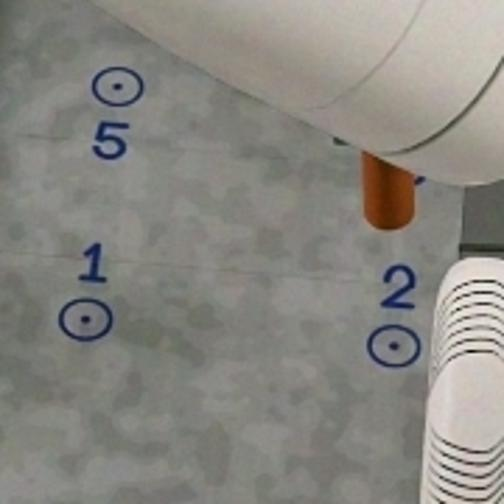

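>>> move(
  arm3={"target": [0.023, -0.503, 0.86, 0, 0, 1, 0], "speed": 0.06},
  cameras=[],
)

>>> wait(
  seconds=1.8,
  cameras=[],
)

>>> move(
  arm3={"target": [0.023, -0.503, 0.885, 0, 0, 1, 0], "speed": 0.08},
  cameras=["cam_front"],
)

>>> zoom_image(
  camera="cam_front",
  region=[300, 20, 400, 110],
)

Scene clock: 1155.77 s.
Joint torques (N m): arm1=[6.91 -31.2 -8 -7.09 6 2.88 0.53] | arm2=[0.1 -14.03 1.23 4.33 -0.29 -0.65 -0.29] | arm3=[0.77 -17.21 4.52 0.21 0.13 0.31 0.26] | arm4=[-10.49 -31.52 -4.68 -12.54 -5.09 0.91 -0.46]
Motor temperatures (°C): arm1=[35 43 32 34 40 46 44] | arm2=[31 34 31 32 41 41 39] | arm3=[36 40 29 30 38 47 40] | arm4=[36 40 34 33 36 49 41]
Flange force (N): arm1=[-8.8 -20.0 1.4] | arm2=[-2.0 0.4 -2.3] | arm3=[-0.9 -1.4 -2.9] | arm4=[0.2 -19.4 -2.8]
move: arm3 done
Joint velocities: within noise
arm1, arm2, arm4: as last shown
arm1.index_mcp_current_ma: 2
arm1.index_abd_current_ma: 5
arm1.index_pip_current_ma: 17
arm1.index_dip_current_ma: 0
arm1.middle_mcp_current_ma: 14
arm1.middle_abd_current_ma: 5
arm1.middle_pip_current_ma: 0
arm1.middle_dip_current_ma: 4
arm1.ring_mcp_current_ma: 15
arm1.ring_abd_current_ma: 12
arm1.ring_pip_current_ma: 10
arm1.ring_dip_current_ma: 14
arm1.thumb_cmc_current_ma: -2
arm1.thumb_axl_current_ma: 2
arm1.thumb_ipl_current_ma: 1
arm2.index_mcp_current_ma: -6
arm2.index_abd_current_ma: -1
arm2.index_pip_current_ma: -14
arm2.index_dip_current_ma: -12
arm2.middle_mcp_current_ma: 5
arm2.middle_abd_current_ma: 0
arm2.middle_pip_current_ma: -29
arm2.middle_dip_current_ma: -15
arm2.ring_mcp_current_ma: 4
arm2.ring_abd_current_ma: 6
arm2.ring_pip_current_ma: -13
arm2.ring_dip_current_ma: -14
arm2.thumb_cmc_current_ma: -4
arm2.thumb_axl_current_ma: 6
arm2.thumb_mcp_current_ma: -16
arm2.thumb_ipl_current_ma: -10
arm3.joint_positions: joint1_rad=-2.947 joint2_rad=+1.356 joint3_rad=+0.333 joint4_rad=+1.667 joint5_rad=+1.939 joint6_rad=-0.363 joint7_rad=+2.314 hand_index_mcp=+0.151 hand_index_abd=+0.003 hand_index_pip=-0.477 hand_index_dip=+0.009 hand_middle_mcp=+0.746 hand_middle_abd=+0.006 hand_middle_pip=+0.578 hand_middle_dip=+0.697 hand_ring_mcp=+0.153 hand_ring_abd=+0.006 hand_ring_pip=-0.470 hand_ring_dip=+0.009 hand_thumb_cmc=-0.799 hand_thumb_axl=+0.677 hand_thumb_mcp=+0.212 hand_thumb_ipl=+0.168 hand_current_limit=+0.400 hand_speed=-0.600
arm3.joint_status: not commanded
arm3.hand_state: blocked,goal,blocked,goal,goal,goal,goal,goal,blocked,goal,blocked,goal,goal,goal,goal,goal
arm3.index_mcp_current_ma: 5
arm3.index_abd_current_ma: 6
arm3.index_pip_current_ma: 11
arm3.index_dip_current_ma: -6
arm3.middle_mcp_current_ma: 4
arm3.middle_abd_current_ma: 4
arm3.middle_pip_current_ma: 2
arm3.middle_dip_current_ma: -6
arm3.ring_mcp_current_ma: 0
arm3.ring_abd_current_ma: 8
arm3.ring_pip_current_ma: 8
arm3.ring_dip_current_ma: 2
arm3.thumb_cmc_current_ma: 7
arm3.thumb_axl_current_ma: -4
arm3.thumb_mcp_current_ma: -8
arm3.thumb_ipl_current_ma: -12
arm3.hand_goal_index_mcp: 0.100
arm3.hand_goal_index_abd: 0.000
arm3.hand_goal_index_pip: -0.500
arm3.hand_goal_index_dip: 0.000
arm3.hand_goal_middle_mcp: 0.754
arm3.hand_goal_middle_abd: 0.000
arm3.hand_goal_middle_pip: 0.576
arm3.hand_goal_middle_dip: 0.696
arm3.hand_goal_ring_mcp: 0.100
arm3.hand_goal_ring_abd: 0.000
arm3.hand_goal_ring_pip: -0.500
arm3.hand_goal_ring_dip: 0.000
arm3.hand_goal_thumb_cmc: -0.800
arm3.hand_goal_thumb_axl: 0.678
arm3.hand_goal_thumb_mcp: 0.226
arm3.hand_goal_thumb_ipl: 0.168
arm3.hand: x=+0.0230 y=-0.5030 z=+0.8600 quat_wxyz=(+0.000, +0.000, -1.000, +0.000)
arm3.hand_target: x=+0.0230 y=-0.5030 z=+0.8600 quat_wxyz=(+0.000, +0.000, -1.000, +0.000)
arm3.hand_status: done (0.000 m and 0.0 deg from the pose sent, 0.025 m and 0.0 deg at the start)
arm4.index_mcp_current_ma: 57
arm4.index_abd_current_ma: -5
arm4.index_pip_current_ma: -9
arm4.index_dip_current_ma: -9
arm4.middle_mcp_current_ma: 73
arm4.middle_abd_current_ma: -8
arm4.middle_dip_current_ma: -15
arm4.ring_mcp_current_ma: 80
arm4.ring_abd_current_ma: -1
arm4.ring_pip_current_ma: -4
arm4.ring_dip_current_ma: 8
arm4.thumb_cmc_current_ma: 7
arm4.thumb_axl_current_ma: -6
arm4.thumb_mcp_current_ma: 6
arm4.thumb_ipl_current_ma: 0

Scene clock: 1157.57 s.
Joint torques (N m): arm1=[7.77 -28.51 -5.92 -8.73 5.98 2.84 0.38] | arm2=[0.22 -13.89 1.37 4.32 -0.31 -0.62 -0.36] | arm3=[0.76 -17.27 4.57 0.18 0.18 0.26 0.2] | arm4=[-10.37 -29.58 -4.61 -13.78 -5.39 -0.9 -0.4]
Motor temperatures (°C): arm1=[35 43 32 34 40 46 44] | arm2=[31 34 31 32 41 41 39] | arm3=[36 40 29 30 38 47 40] | arm4=[36 40 34 33 36 49 41]
Flange force (N): arm1=[-9.8 -20.7 -7.8] | arm2=[-1.5 0.4 -2.6] | arm3=[-1.7 -1.0 -2.6] | arm4=[4.9 -20.8 -10.9]
Joint velocities: within noise
arm1.joint_positions: joint1_rad=-1.430 joint2_rad=+1.721 joint3_rad=-1.231 joint4_rad=+1.625 joint5_rad=+2.025 joint6_rad=+1.259 joint7_rad=+3.951 hand_index_mcp=+1.000 hand_index_abd=-0.005 hand_index_pip=+0.562 hand_index_dip=-0.909 hand_middle_mcp=+1.000 hand_middle_abd=+0.007 hand_middle_pip=+0.561 hand_middle_dip=-0.907 hand_ring_mcp=+0.991 hand_ring_abd=+0.055 hand_ring_pip=+0.605 hand_ring_dip=-0.865 hand_thumb_cmc=-0.795 hand_thumb_axl=+0.677 hand_thumb_mcp=+0.212 hand_thumb_ipl=+0.168 hand_current_limit=+0.400 hand_speed=-0.600
arm1.joint_status: not commanded
arm1.hand_state: blocked,goal,goal,goal,blocked,goal,goal,goal,blocked,blocked,blocked,blocked,goal,goal,goal,goal
arm1.index_mcp_current_ma: 3
arm1.index_abd_current_ma: 7
arm1.index_pip_current_ma: 4
arm1.index_dip_current_ma: -3
arm1.middle_mcp_current_ma: 9
arm1.middle_abd_current_ma: 1
arm1.middle_pip_current_ma: -7
arm1.middle_dip_current_ma: 2
arm1.ring_mcp_current_ma: 11
arm1.ring_abd_current_ma: 10
arm1.ring_pip_current_ma: 14
arm1.ring_dip_current_ma: 12
arm1.thumb_cmc_current_ma: 2
arm1.thumb_axl_current_ma: 0
arm1.thumb_mcp_current_ma: 4
arm1.thumb_ipl_current_ma: -6
arm1.hand_goal_index_mcp: 0.914
arm1.hand_goal_index_abd: 0.000
arm1.hand_goal_index_pip: 0.560
arm1.hand_goal_index_dip: -0.920
arm1.hand_goal_middle_mcp: 0.914
arm1.hand_goal_middle_abd: 0.000
arm1.hand_goal_middle_pip: 0.560
arm1.hand_goal_middle_dip: -0.920
arm1.hand_goal_ring_mcp: 0.914
arm1.hand_goal_ring_abd: 0.000
arm1.hand_goal_ring_pip: 0.560
arm1.hand_goal_ring_dip: -0.920
arm1.hand_goal_thumb_cmc: -0.800
arm1.hand_goal_thumb_axl: 0.678
arm1.hand_goal_thumb_mcp: 0.226
arm1.hand_goal_thumb_ipl: 0.168
arm1.hand: x=+0.0293 y=+0.1362 z=+0.8904 quat_wxyz=(-0.104, -0.991, +0.008, -0.079)
arm1.hand_target: x=+0.0293 y=+0.1362 z=+0.8904 quat_wxyz=(-0.104, -0.991, +0.008, -0.079)
arm1.hand_status: not commanded
arm2.joint_positions: joint1_rad=+0.498 joint2_rad=+1.428 joint3_rad=+0.302 joint4_rad=+2.460 joint5_rad=+0.281 joint6_rad=-0.959 joint7_rad=-0.596 hand_index_mcp=+0.914 hand_index_abd=+0.000 hand_index_pip=+0.944 hand_index_dip=+0.694 hand_middle_mcp=+0.914 hand_middle_abd=+0.001 hand_middle_pip=+0.944 hand_middle_dip=+0.692 hand_ring_mcp=+0.914 hand_ring_abd=+0.002 hand_ring_pip=+0.945 hand_ring_dip=+0.692 hand_thumb_cmc=-0.803 hand_thumb_axl=+0.677 hand_thumb_mcp=+0.222 hand_thumb_ipl=+0.168 hand_current_limit=+0.400 hand_speed=-0.600
arm2.joint_status: not commanded
arm2.hand_state: goal,goal,goal,goal,goal,goal,goal,goal,goal,goal,goal,goal,goal,goal,goal,goal
arm2.index_mcp_current_ma: -3
arm2.index_abd_current_ma: -2
arm2.index_pip_current_ma: -19
arm2.index_dip_current_ma: -7
arm2.middle_mcp_current_ma: 10
arm2.middle_abd_current_ma: -3
arm2.middle_pip_current_ma: -24
arm2.middle_dip_current_ma: -16
arm2.ring_mcp_current_ma: 7
arm2.ring_abd_current_ma: 7
arm2.ring_pip_current_ma: -14
arm2.ring_dip_current_ma: -11
arm2.thumb_cmc_current_ma: -10
arm2.thumb_axl_current_ma: 0
arm2.thumb_mcp_current_ma: -11
arm2.thumb_ipl_current_ma: -6
arm2.hand_goal_index_mcp: 0.914
arm2.hand_goal_index_abd: 0.000
arm2.hand_goal_index_pip: 0.950
arm2.hand_goal_index_dip: 0.696
arm2.hand_goal_middle_mcp: 0.914
arm2.hand_goal_middle_abd: 0.000
arm2.hand_goal_middle_pip: 0.950
arm2.hand_goal_middle_dip: 0.696
arm2.hand_goal_ring_mcp: 0.914
arm2.hand_goal_ring_abd: 0.000
arm2.hand_goal_ring_pip: 0.950
arm2.hand_goal_ring_dip: 0.696
arm2.hand_goal_thumb_cmc: -0.800
arm2.hand_goal_thumb_axl: 0.678
arm2.hand_goal_thumb_mcp: 0.226
arm2.hand_goal_thumb_ipl: 0.168
arm2.hand: x=+0.4320 y=+0.1150 z=+0.9300 quat_wxyz=(+0.105, +0.995, +0.000, +0.000)
arm2.hand_target: x=+0.4320 y=+0.1150 z=+0.9300 quat_wxyz=(+0.105, +0.995, +0.000, +0.000)
arm2.hand_status: not commanded
arm3.joint_positions: joint1_rad=-2.947 joint2_rad=+1.356 joint3_rad=+0.333 joint4_rad=+1.667 joint5_rad=+1.939 joint6_rad=-0.363 joint7_rad=+2.314 hand_index_mcp=+0.151 hand_index_abd=+0.003 hand_index_pip=-0.477 hand_index_dip=+0.009 hand_middle_mcp=+0.746 hand_middle_abd=+0.006 hand_middle_pip=+0.578 hand_middle_dip=+0.697 hand_ring_mcp=+0.153 hand_ring_abd=+0.006 hand_ring_pip=-0.470 hand_ring_dip=+0.009 hand_thumb_cmc=-0.799 hand_thumb_axl=+0.677 hand_thumb_mcp=+0.212 hand_thumb_ipl=+0.168 hand_current_limit=+0.400 hand_speed=-0.600
arm3.joint_status: not commanded
arm3.hand_state: blocked,goal,blocked,goal,goal,goal,goal,goal,blocked,goal,blocked,goal,goal,goal,goal,goal
arm3.index_mcp_current_ma: 9
arm3.index_abd_current_ma: 9
arm3.index_pip_current_ma: 15
arm3.index_dip_current_ma: -14
arm3.middle_mcp_current_ma: 11
arm3.middle_abd_current_ma: -1
arm3.middle_pip_current_ma: 7
arm3.middle_dip_current_ma: -2
arm3.ring_mcp_current_ma: 5
arm3.ring_abd_current_ma: 7
arm3.ring_pip_current_ma: 11
arm3.ring_dip_current_ma: -1
arm3.thumb_cmc_current_ma: -1
arm3.thumb_axl_current_ma: -7
arm3.thumb_mcp_current_ma: -8
arm3.thumb_ipl_current_ma: -8
arm3.hand_goal_index_mcp: 0.100
arm3.hand_goal_index_abd: 0.000
arm3.hand_goal_index_pip: -0.500
arm3.hand_goal_index_dip: 0.000
arm3.hand_goal_middle_mcp: 0.754
arm3.hand_goal_middle_abd: 0.000
arm3.hand_goal_middle_pip: 0.576
arm3.hand_goal_middle_dip: 0.696
arm3.hand_goal_ring_mcp: 0.100
arm3.hand_goal_ring_abd: 0.000
arm3.hand_goal_ring_pip: -0.500
arm3.hand_goal_ring_dip: 0.000
arm3.hand_goal_thumb_cmc: -0.800
arm3.hand_goal_thumb_axl: 0.678
arm3.hand_goal_thumb_mcp: 0.226
arm3.hand_goal_thumb_ipl: 0.168
arm3.hand: x=+0.0230 y=-0.5030 z=+0.8600 quat_wxyz=(+0.000, +0.000, -1.000, +0.000)
arm3.hand_target: x=+0.0230 y=-0.5030 z=+0.8600 quat_wxyz=(+0.000, +0.000, -1.000, +0.000)
arm3.hand_status: done (0.000 m and 0.0 deg from the pose sent, 0.025 m and 0.0 deg at the start)
arm4.joint_positions: joint1_rad=+1.742 joint2_rad=+1.555 joint3_rad=+0.513 joint4_rad=+0.910 joint5_rad=-1.021 joint6_rad=+0.797 joint7_rad=+1.589 hand_index_mcp=+0.971 hand_index_abd=-0.017 hand_index_pip=+0.564 hand_index_dip=-0.910 hand_middle_mcp=+0.989 hand_middle_abd=-0.002 hand_middle_pip=+0.561 hand_middle_dip=-0.913 hand_ring_mcp=+1.000 hand_ring_abd=+0.000 hand_ring_pip=+0.560 hand_ring_dip=-0.914 hand_thumb_cmc=-0.805 hand_thumb_axl=+0.677 hand_thumb_mcp=+0.219 hand_thumb_ipl=+0.168 hand_current_limit=+0.400 hand_speed=-0.600
arm4.joint_status: not commanded
arm4.hand_state: blocked,goal,goal,goal,blocked,goal,goal,goal,blocked,goal,goal,goal,goal,goal,goal,goal
arm4.index_mcp_current_ma: 43
arm4.index_abd_current_ma: 6
arm4.index_pip_current_ma: 1
arm4.index_dip_current_ma: 22
arm4.middle_mcp_current_ma: 75
arm4.middle_abd_current_ma: -2
arm4.middle_pip_current_ma: -10
arm4.middle_dip_current_ma: -15
arm4.ring_mcp_current_ma: 90
arm4.ring_abd_current_ma: 16
arm4.ring_pip_current_ma: -6
arm4.ring_dip_current_ma: 11
arm4.thumb_cmc_current_ma: 17
arm4.thumb_axl_current_ma: 2
arm4.thumb_mcp_current_ma: 5
arm4.thumb_ipl_current_ma: 9
arm4.hand_goal_index_mcp: 0.914
arm4.hand_goal_index_abd: 0.000
arm4.hand_goal_index_pip: 0.560
arm4.hand_goal_index_dip: -0.920
arm4.hand_goal_middle_mcp: 0.914
arm4.hand_goal_middle_abd: 0.000
arm4.hand_goal_middle_pip: 0.560
arm4.hand_goal_middle_dip: -0.920
arm4.hand_goal_ring_mcp: 0.914
arm4.hand_goal_ring_abd: 0.000
arm4.hand_goal_ring_pip: 0.560
arm4.hand_goal_ring_dip: -0.920
arm4.hand_goal_thumb_cmc: -0.800
arm4.hand_goal_thumb_axl: 0.678
arm4.hand_goal_thumb_mcp: 0.226
arm4.hand_goal_thumb_ipl: 0.168
arm4.hand: x=+0.1208 y=-0.0328 z=+0.8993 quat_wxyz=(+0.005, +0.000, +0.995, +0.105)
arm4.hand_target: x=+0.1208 y=-0.0328 z=+0.8993 quat_wxyz=(+0.005, -0.001, +0.995, +0.105)
arm4.hand_status: not commanded
wait: 1.80 s; at rest by 0.67 s

Scene clock: 1158.53 s.
Joint torques (N m): arm1=[7.84 -30.69 -7.26 -7.46 5.61 3.35 0.31] | arm2=[0.08 -14.08 1.26 4.29 -0.29 -0.66 -0.28] | arm3=[0.68 -18.68 5.21 0.08 0.18 0.21 0.2] | arm4=[-10.17 -31.5 -4.38 -13 -5.14 0.34 -0.46]
Motor temperatures (°C): arm1=[35 43 32 34 40 46 44] | arm2=[31 34 31 32 41 41 39] | arm3=[36 40 29 30 38 47 40] | arm4=[36 40 34 33 36 49 41]
Flange force (N): arm1=[-7.6 -20.8 0.7] | arm2=[-2.1 0.2 -2.2] | arm3=[-1.1 -0.9 1.5] | arm4=[1.9 -19.8 -4.2]
move: arm3 done
Joint velocities: within noise
arm1, arm2, arm4: as last shown
arm1.joint_positions: joint1_rad=-1.430 joint2_rad=+1.721 joint3_rad=-1.231 joint4_rad=+1.625 joint5_rad=+2.025 joint6_rad=+1.259 joint7_rad=+3.951 hand_index_mcp=+1.000 hand_index_abd=-0.003 hand_index_pip=+0.562 hand_index_dip=-0.909 hand_middle_mcp=+1.000 hand_middle_abd=+0.005 hand_middle_pip=+0.561 hand_middle_dip=-0.907 hand_ring_mcp=+0.991 hand_ring_abd=+0.055 hand_ring_pip=+0.607 hand_ring_dip=-0.860 hand_thumb_cmc=-0.795 hand_thumb_axl=+0.677 hand_thumb_mcp=+0.212 hand_thumb_ipl=+0.168 hand_current_limit=+0.400 hand_speed=-0.600
arm1.index_mcp_current_ma: -2
arm1.index_abd_current_ma: 8
arm1.index_pip_current_ma: 10
arm1.index_dip_current_ma: 5
arm1.middle_mcp_current_ma: 17
arm1.middle_abd_current_ma: 4
arm1.middle_pip_current_ma: 7
arm1.ring_mcp_current_ma: 8
arm1.ring_pip_current_ma: 10
arm1.ring_dip_current_ma: 21
arm1.thumb_cmc_current_ma: -8
arm1.thumb_axl_current_ma: -3
arm1.thumb_mcp_current_ma: -2
arm1.thumb_ipl_current_ma: 1
arm2.index_mcp_current_ma: -7
arm2.index_abd_current_ma: -4
arm2.index_pip_current_ma: -16
arm2.index_dip_current_ma: -10
arm2.middle_mcp_current_ma: 9
arm2.middle_abd_current_ma: 1
arm2.middle_pip_current_ma: -34
arm2.middle_dip_current_ma: -10
arm2.ring_mcp_current_ma: 0
arm2.ring_pip_current_ma: -13
arm2.ring_dip_current_ma: -12
arm2.thumb_cmc_current_ma: -8
arm2.thumb_axl_current_ma: 9
arm2.thumb_mcp_current_ma: -12
arm2.thumb_ipl_current_ma: -5
arm3.joint_positions: joint1_rad=-2.966 joint2_rad=+1.304 joint3_rad=+0.364 joint4_rad=+1.703 joint5_rad=+1.962 joint6_rad=-0.394 joint7_rad=+2.293 hand_index_mcp=+0.151 hand_index_abd=+0.003 hand_index_pip=-0.477 hand_index_dip=+0.009 hand_middle_mcp=+0.746 hand_middle_abd=+0.006 hand_middle_pip=+0.578 hand_middle_dip=+0.698 hand_ring_mcp=+0.153 hand_ring_abd=+0.006 hand_ring_pip=-0.470 hand_ring_dip=+0.009 hand_thumb_cmc=-0.799 hand_thumb_axl=+0.677 hand_thumb_mcp=+0.212 hand_thumb_ipl=+0.168 hand_current_limit=+0.400 hand_speed=-0.600
arm3.joint_status: not commanded
arm3.hand_state: blocked,goal,blocked,goal,goal,goal,goal,goal,blocked,goal,blocked,goal,goal,goal,goal,goal
arm3.index_mcp_current_ma: 12
arm3.index_abd_current_ma: 7
arm3.index_pip_current_ma: 13
arm3.index_dip_current_ma: -10
arm3.middle_mcp_current_ma: 7
arm3.middle_abd_current_ma: 4
arm3.middle_pip_current_ma: 13
arm3.middle_dip_current_ma: 1
arm3.ring_mcp_current_ma: 3
arm3.ring_abd_current_ma: 4
arm3.ring_pip_current_ma: 13
arm3.ring_dip_current_ma: 2
arm3.thumb_cmc_current_ma: 3
arm3.thumb_axl_current_ma: -2
arm3.thumb_mcp_current_ma: -13
arm3.thumb_ipl_current_ma: -4
arm3.hand_goal_index_mcp: 0.100
arm3.hand_goal_index_abd: 0.000
arm3.hand_goal_index_pip: -0.500
arm3.hand_goal_index_dip: 0.000
arm3.hand_goal_middle_mcp: 0.754
arm3.hand_goal_middle_abd: 0.000
arm3.hand_goal_middle_pip: 0.576
arm3.hand_goal_middle_dip: 0.696
arm3.hand_goal_ring_mcp: 0.100
arm3.hand_goal_ring_abd: 0.000
arm3.hand_goal_ring_pip: -0.500
arm3.hand_goal_ring_dip: 0.000
arm3.hand_goal_thumb_cmc: -0.800
arm3.hand_goal_thumb_axl: 0.678
arm3.hand_goal_thumb_mcp: 0.226
arm3.hand_goal_thumb_ipl: 0.168
arm3.hand: x=+0.0230 y=-0.5030 z=+0.8850 quat_wxyz=(+0.000, +0.000, -1.000, +0.000)
arm3.hand_target: x=+0.0230 y=-0.5030 z=+0.8850 quat_wxyz=(+0.000, +0.000, -1.000, +0.000)
arm3.hand_status: done (0.000 m and 0.0 deg from the pose sent, 0.025 m and 0.0 deg at the start)
arm4.joint_positions: joint1_rad=+1.742 joint2_rad=+1.555 joint3_rad=+0.513 joint4_rad=+0.910 joint5_rad=-1.021 joint6_rad=+0.797 joint7_rad=+1.589 hand_index_mcp=+0.970 hand_index_abd=-0.010 hand_index_pip=+0.564 hand_index_dip=-0.910 hand_middle_mcp=+0.988 hand_middle_abd=+0.003 hand_middle_pip=+0.561 hand_middle_dip=-0.913 hand_ring_mcp=+1.000 hand_ring_abd=-0.005 hand_ring_pip=+0.560 hand_ring_dip=-0.914 hand_thumb_cmc=-0.805 hand_thumb_axl=+0.677 hand_thumb_mcp=+0.219 hand_thumb_ipl=+0.168 hand_current_limit=+0.400 hand_speed=-0.600
arm4.index_mcp_current_ma: 42
arm4.index_abd_current_ma: 7
arm4.index_pip_current_ma: 12
arm4.index_dip_current_ma: 8
arm4.middle_mcp_current_ma: 71
arm4.middle_abd_current_ma: 19
arm4.middle_pip_current_ma: -17
arm4.middle_dip_current_ma: 1
arm4.ring_mcp_current_ma: 96
arm4.ring_abd_current_ma: 13
arm4.ring_pip_current_ma: -1
arm4.ring_dip_current_ma: 5
arm4.thumb_cmc_current_ma: 13
arm4.thumb_axl_current_ma: 12
arm4.thumb_mcp_current_ma: -9
arm4.thumb_ipl_current_ma: -14

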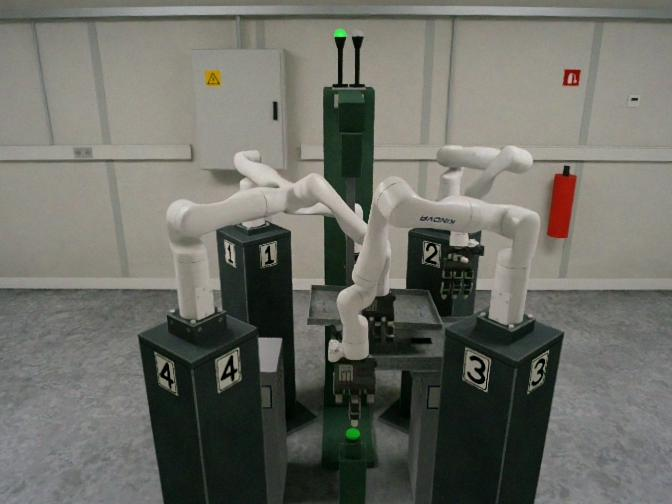

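Scaled by 5.040.

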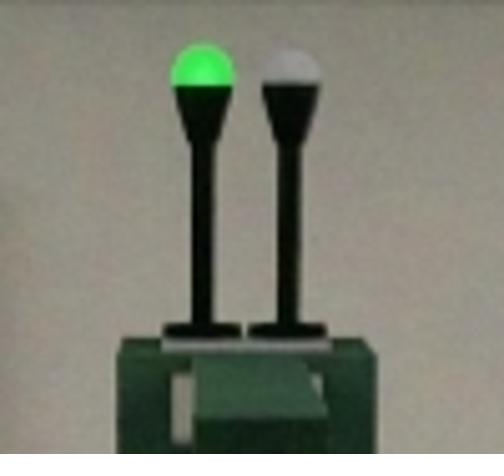

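>>> move(
  arm1={"target": [0.0845, 0.113, 0.9004, 0.10819, 0.98952, -0.06023, 0.07391], "speed": 0.06},
  arm4={"target": [0.1556, -0.0644, 0.9109, 0.03526, 0.04889, 0.99285, 0.10275], "speed": 0.06},
  cameras=["cam_tips"],
)

>>> zoom_image(
  camera="cam_tips",
  region=[160, 120, 340, 300],
)

Scene clock: 1163.20 s.
Joint torques (N m): arm1=[9.43 -32.84 -6.02 -8.12 6.04 2.9 0.46] | arm2=[0.1 -14.09 1.39 4.32 -0.25 -0.66 -0.3] | arm3=[0.65 -18.65 5.21 0.03 0.17 0.24 0.26] | arm4=[-10.77 -32.99 -3.97 -13.9 -5 0.33 -0.34]
Motor temperatures (°C): arm1=[35 43 32 34 40 46 44] | arm2=[31 33 31 32 41 41 39] | arm3=[36 40 29 30 38 47 40] | arm4=[36 40 34 33 36 49 41]
Flange force (N): arm1=[-8.8 -20.4 1.3] | arm2=[-1.7 0.0 -2.0] | arm3=[-0.9 -1.1 1.3] | arm4=[0.4 -20.5 -2.2]
move: arm1 done; arm4 done
Joint velocities: within noise
arm1.joint_positions: joint1_rad=-1.539 joint2_rad=+1.713 joint3_rad=-1.289 joint4_rad=+1.352 joint5_rad=+1.929 joint6_rad=+1.260 joint7_rad=+4.036 hand_index_mcp=+1.000 hand_index_abd=-0.001 hand_index_pip=+0.562 hand_index_dip=-0.909 hand_middle_mcp=+1.000 hand_middle_abd=+0.006 hand_middle_pip=+0.561 hand_middle_dip=-0.907 hand_ring_mcp=+0.992 hand_ring_abd=+0.056 hand_ring_pip=+0.608 hand_ring_dip=-0.859 hand_thumb_cmc=-0.795 hand_thumb_axl=+0.677 hand_thumb_mcp=+0.212 hand_thumb_ipl=+0.168 hand_current_limit=+0.400 hand_speed=-0.600
arm1.joint_status: not commanded
arm1.hand_state: blocked,goal,goal,goal,blocked,goal,goal,goal,blocked,blocked,blocked,blocked,goal,goal,goal,goal
arm1.index_mcp_current_ma: 2
arm1.index_abd_current_ma: 8
arm1.index_pip_current_ma: 12
arm1.index_dip_current_ma: 8
arm1.middle_mcp_current_ma: 16
arm1.middle_abd_current_ma: -7
arm1.middle_pip_current_ma: 6
arm1.middle_dip_current_ma: 6
arm1.ring_mcp_current_ma: 11
arm1.ring_abd_current_ma: 8
arm1.ring_pip_current_ma: 14
arm1.ring_dip_current_ma: 11
arm1.thumb_cmc_current_ma: -1
arm1.thumb_axl_current_ma: 0
arm1.thumb_mcp_current_ma: -4
arm1.thumb_ipl_current_ma: -3
arm1.hand_goal_index_mcp: 0.914
arm1.hand_goal_index_abd: 0.000
arm1.hand_goal_index_pip: 0.560
arm1.hand_goal_index_dip: -0.920
arm1.hand_goal_middle_mcp: 0.914
arm1.hand_goal_middle_abd: 0.000
arm1.hand_goal_middle_pip: 0.560
arm1.hand_goal_middle_dip: -0.920
arm1.hand_goal_ring_mcp: 0.914
arm1.hand_goal_ring_abd: 0.000
arm1.hand_goal_ring_pip: 0.560
arm1.hand_goal_ring_dip: -0.920
arm1.hand_goal_thumb_cmc: -0.800
arm1.hand_goal_thumb_axl: 0.678
arm1.hand_goal_thumb_mcp: 0.226
arm1.hand_goal_thumb_ipl: 0.168
arm1.hand: x=+0.0845 y=+0.1130 z=+0.9004 quat_wxyz=(-0.108, -0.990, +0.060, -0.074)
arm1.hand_target: x=+0.0845 y=+0.1130 z=+0.9004 quat_wxyz=(-0.108, -0.990, +0.060, -0.074)
arm1.hand_status: done (0.000 m and 0.0 deg from the pose sent, 0.061 m and 6.0 deg at the start)
arm2, arm3: as last shown
arm2.index_mcp_current_ma: -1
arm2.index_abd_current_ma: -2
arm2.index_pip_current_ma: -14
arm2.index_dip_current_ma: -7
arm2.middle_abd_current_ma: 0
arm2.middle_pip_current_ma: -27
arm2.middle_dip_current_ma: -15
arm2.ring_mcp_current_ma: 5
arm2.ring_abd_current_ma: 5
arm2.ring_pip_current_ma: -14
arm2.ring_dip_current_ma: -17
arm2.thumb_cmc_current_ma: -6
arm2.thumb_axl_current_ma: 3
arm2.thumb_mcp_current_ma: -15
arm2.thumb_ipl_current_ma: -7
arm3.index_mcp_current_ma: 6
arm3.index_abd_current_ma: 4
arm3.index_pip_current_ma: 8
arm3.index_dip_current_ma: -11
arm3.middle_mcp_current_ma: 1
arm3.middle_pip_current_ma: 6
arm3.middle_dip_current_ma: -17
arm3.ring_mcp_current_ma: 1
arm3.ring_abd_current_ma: 8
arm3.ring_pip_current_ma: 5
arm3.ring_dip_current_ma: 4
arm3.thumb_cmc_current_ma: -5
arm3.thumb_axl_current_ma: -1
arm3.thumb_mcp_current_ma: -8
arm3.thumb_ipl_current_ma: 2
arm4.joint_positions: joint1_rad=+1.768 joint2_rad=+1.524 joint3_rad=+0.524 joint4_rad=+0.972 joint5_rad=-1.053 joint6_rad=+0.730 joint7_rad=+1.577 hand_index_mcp=+0.963 hand_index_abd=-0.007 hand_index_pip=+0.564 hand_index_dip=-0.910 hand_middle_mcp=+0.984 hand_middle_abd=+0.008 hand_middle_pip=+0.561 hand_middle_dip=-0.913 hand_ring_mcp=+1.000 hand_ring_abd=-0.006 hand_ring_pip=+0.560 hand_ring_dip=-0.914 hand_thumb_cmc=-0.805 hand_thumb_axl=+0.677 hand_thumb_mcp=+0.219 hand_thumb_ipl=+0.168 hand_current_limit=+0.400 hand_speed=-0.600
arm4.joint_status: not commanded
arm4.hand_state: blocked,goal,goal,goal,blocked,goal,goal,goal,blocked,goal,goal,goal,goal,goal,goal,goal
arm4.index_mcp_current_ma: 31
arm4.index_abd_current_ma: 7
arm4.index_pip_current_ma: 9
arm4.index_dip_current_ma: 6
arm4.middle_mcp_current_ma: 64
arm4.middle_abd_current_ma: 4
arm4.middle_pip_current_ma: -10
arm4.middle_dip_current_ma: -1
arm4.ring_mcp_current_ma: 85
arm4.ring_abd_current_ma: 9
arm4.ring_pip_current_ma: 7
arm4.ring_dip_current_ma: 10
arm4.thumb_cmc_current_ma: -2
arm4.thumb_axl_current_ma: 13
arm4.thumb_mcp_current_ma: 5
arm4.thumb_ipl_current_ma: 7
arm4.hand_goal_index_mcp: 0.914
arm4.hand_goal_index_abd: 0.000
arm4.hand_goal_index_pip: 0.560
arm4.hand_goal_index_dip: -0.920
arm4.hand_goal_middle_mcp: 0.914
arm4.hand_goal_middle_abd: 0.000
arm4.hand_goal_middle_pip: 0.560
arm4.hand_goal_middle_dip: -0.920
arm4.hand_goal_ring_mcp: 0.914
arm4.hand_goal_ring_abd: 0.000
arm4.hand_goal_ring_pip: 0.560
arm4.hand_goal_ring_dip: -0.920
arm4.hand_goal_thumb_cmc: -0.800
arm4.hand_goal_thumb_axl: 0.678
arm4.hand_goal_thumb_mcp: 0.226
arm4.hand_goal_thumb_ipl: 0.168
arm4.hand: x=+0.1556 y=-0.0644 z=+0.9109 quat_wxyz=(+0.035, +0.049, +0.993, +0.103)
arm4.hand_target: x=+0.1556 y=-0.0644 z=+0.9109 quat_wxyz=(+0.035, +0.049, +0.993, +0.103)
arm4.hand_status: done (0.000 m and 0.0 deg from the pose sent, 0.048 m and 6.6 deg at the start)

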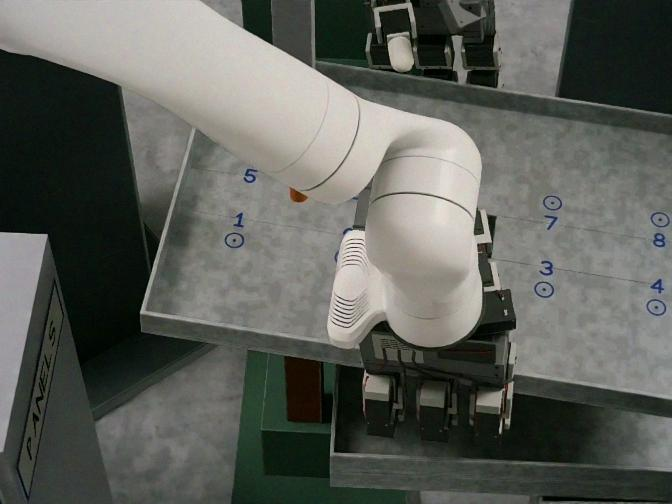

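Scaled by 2.800.

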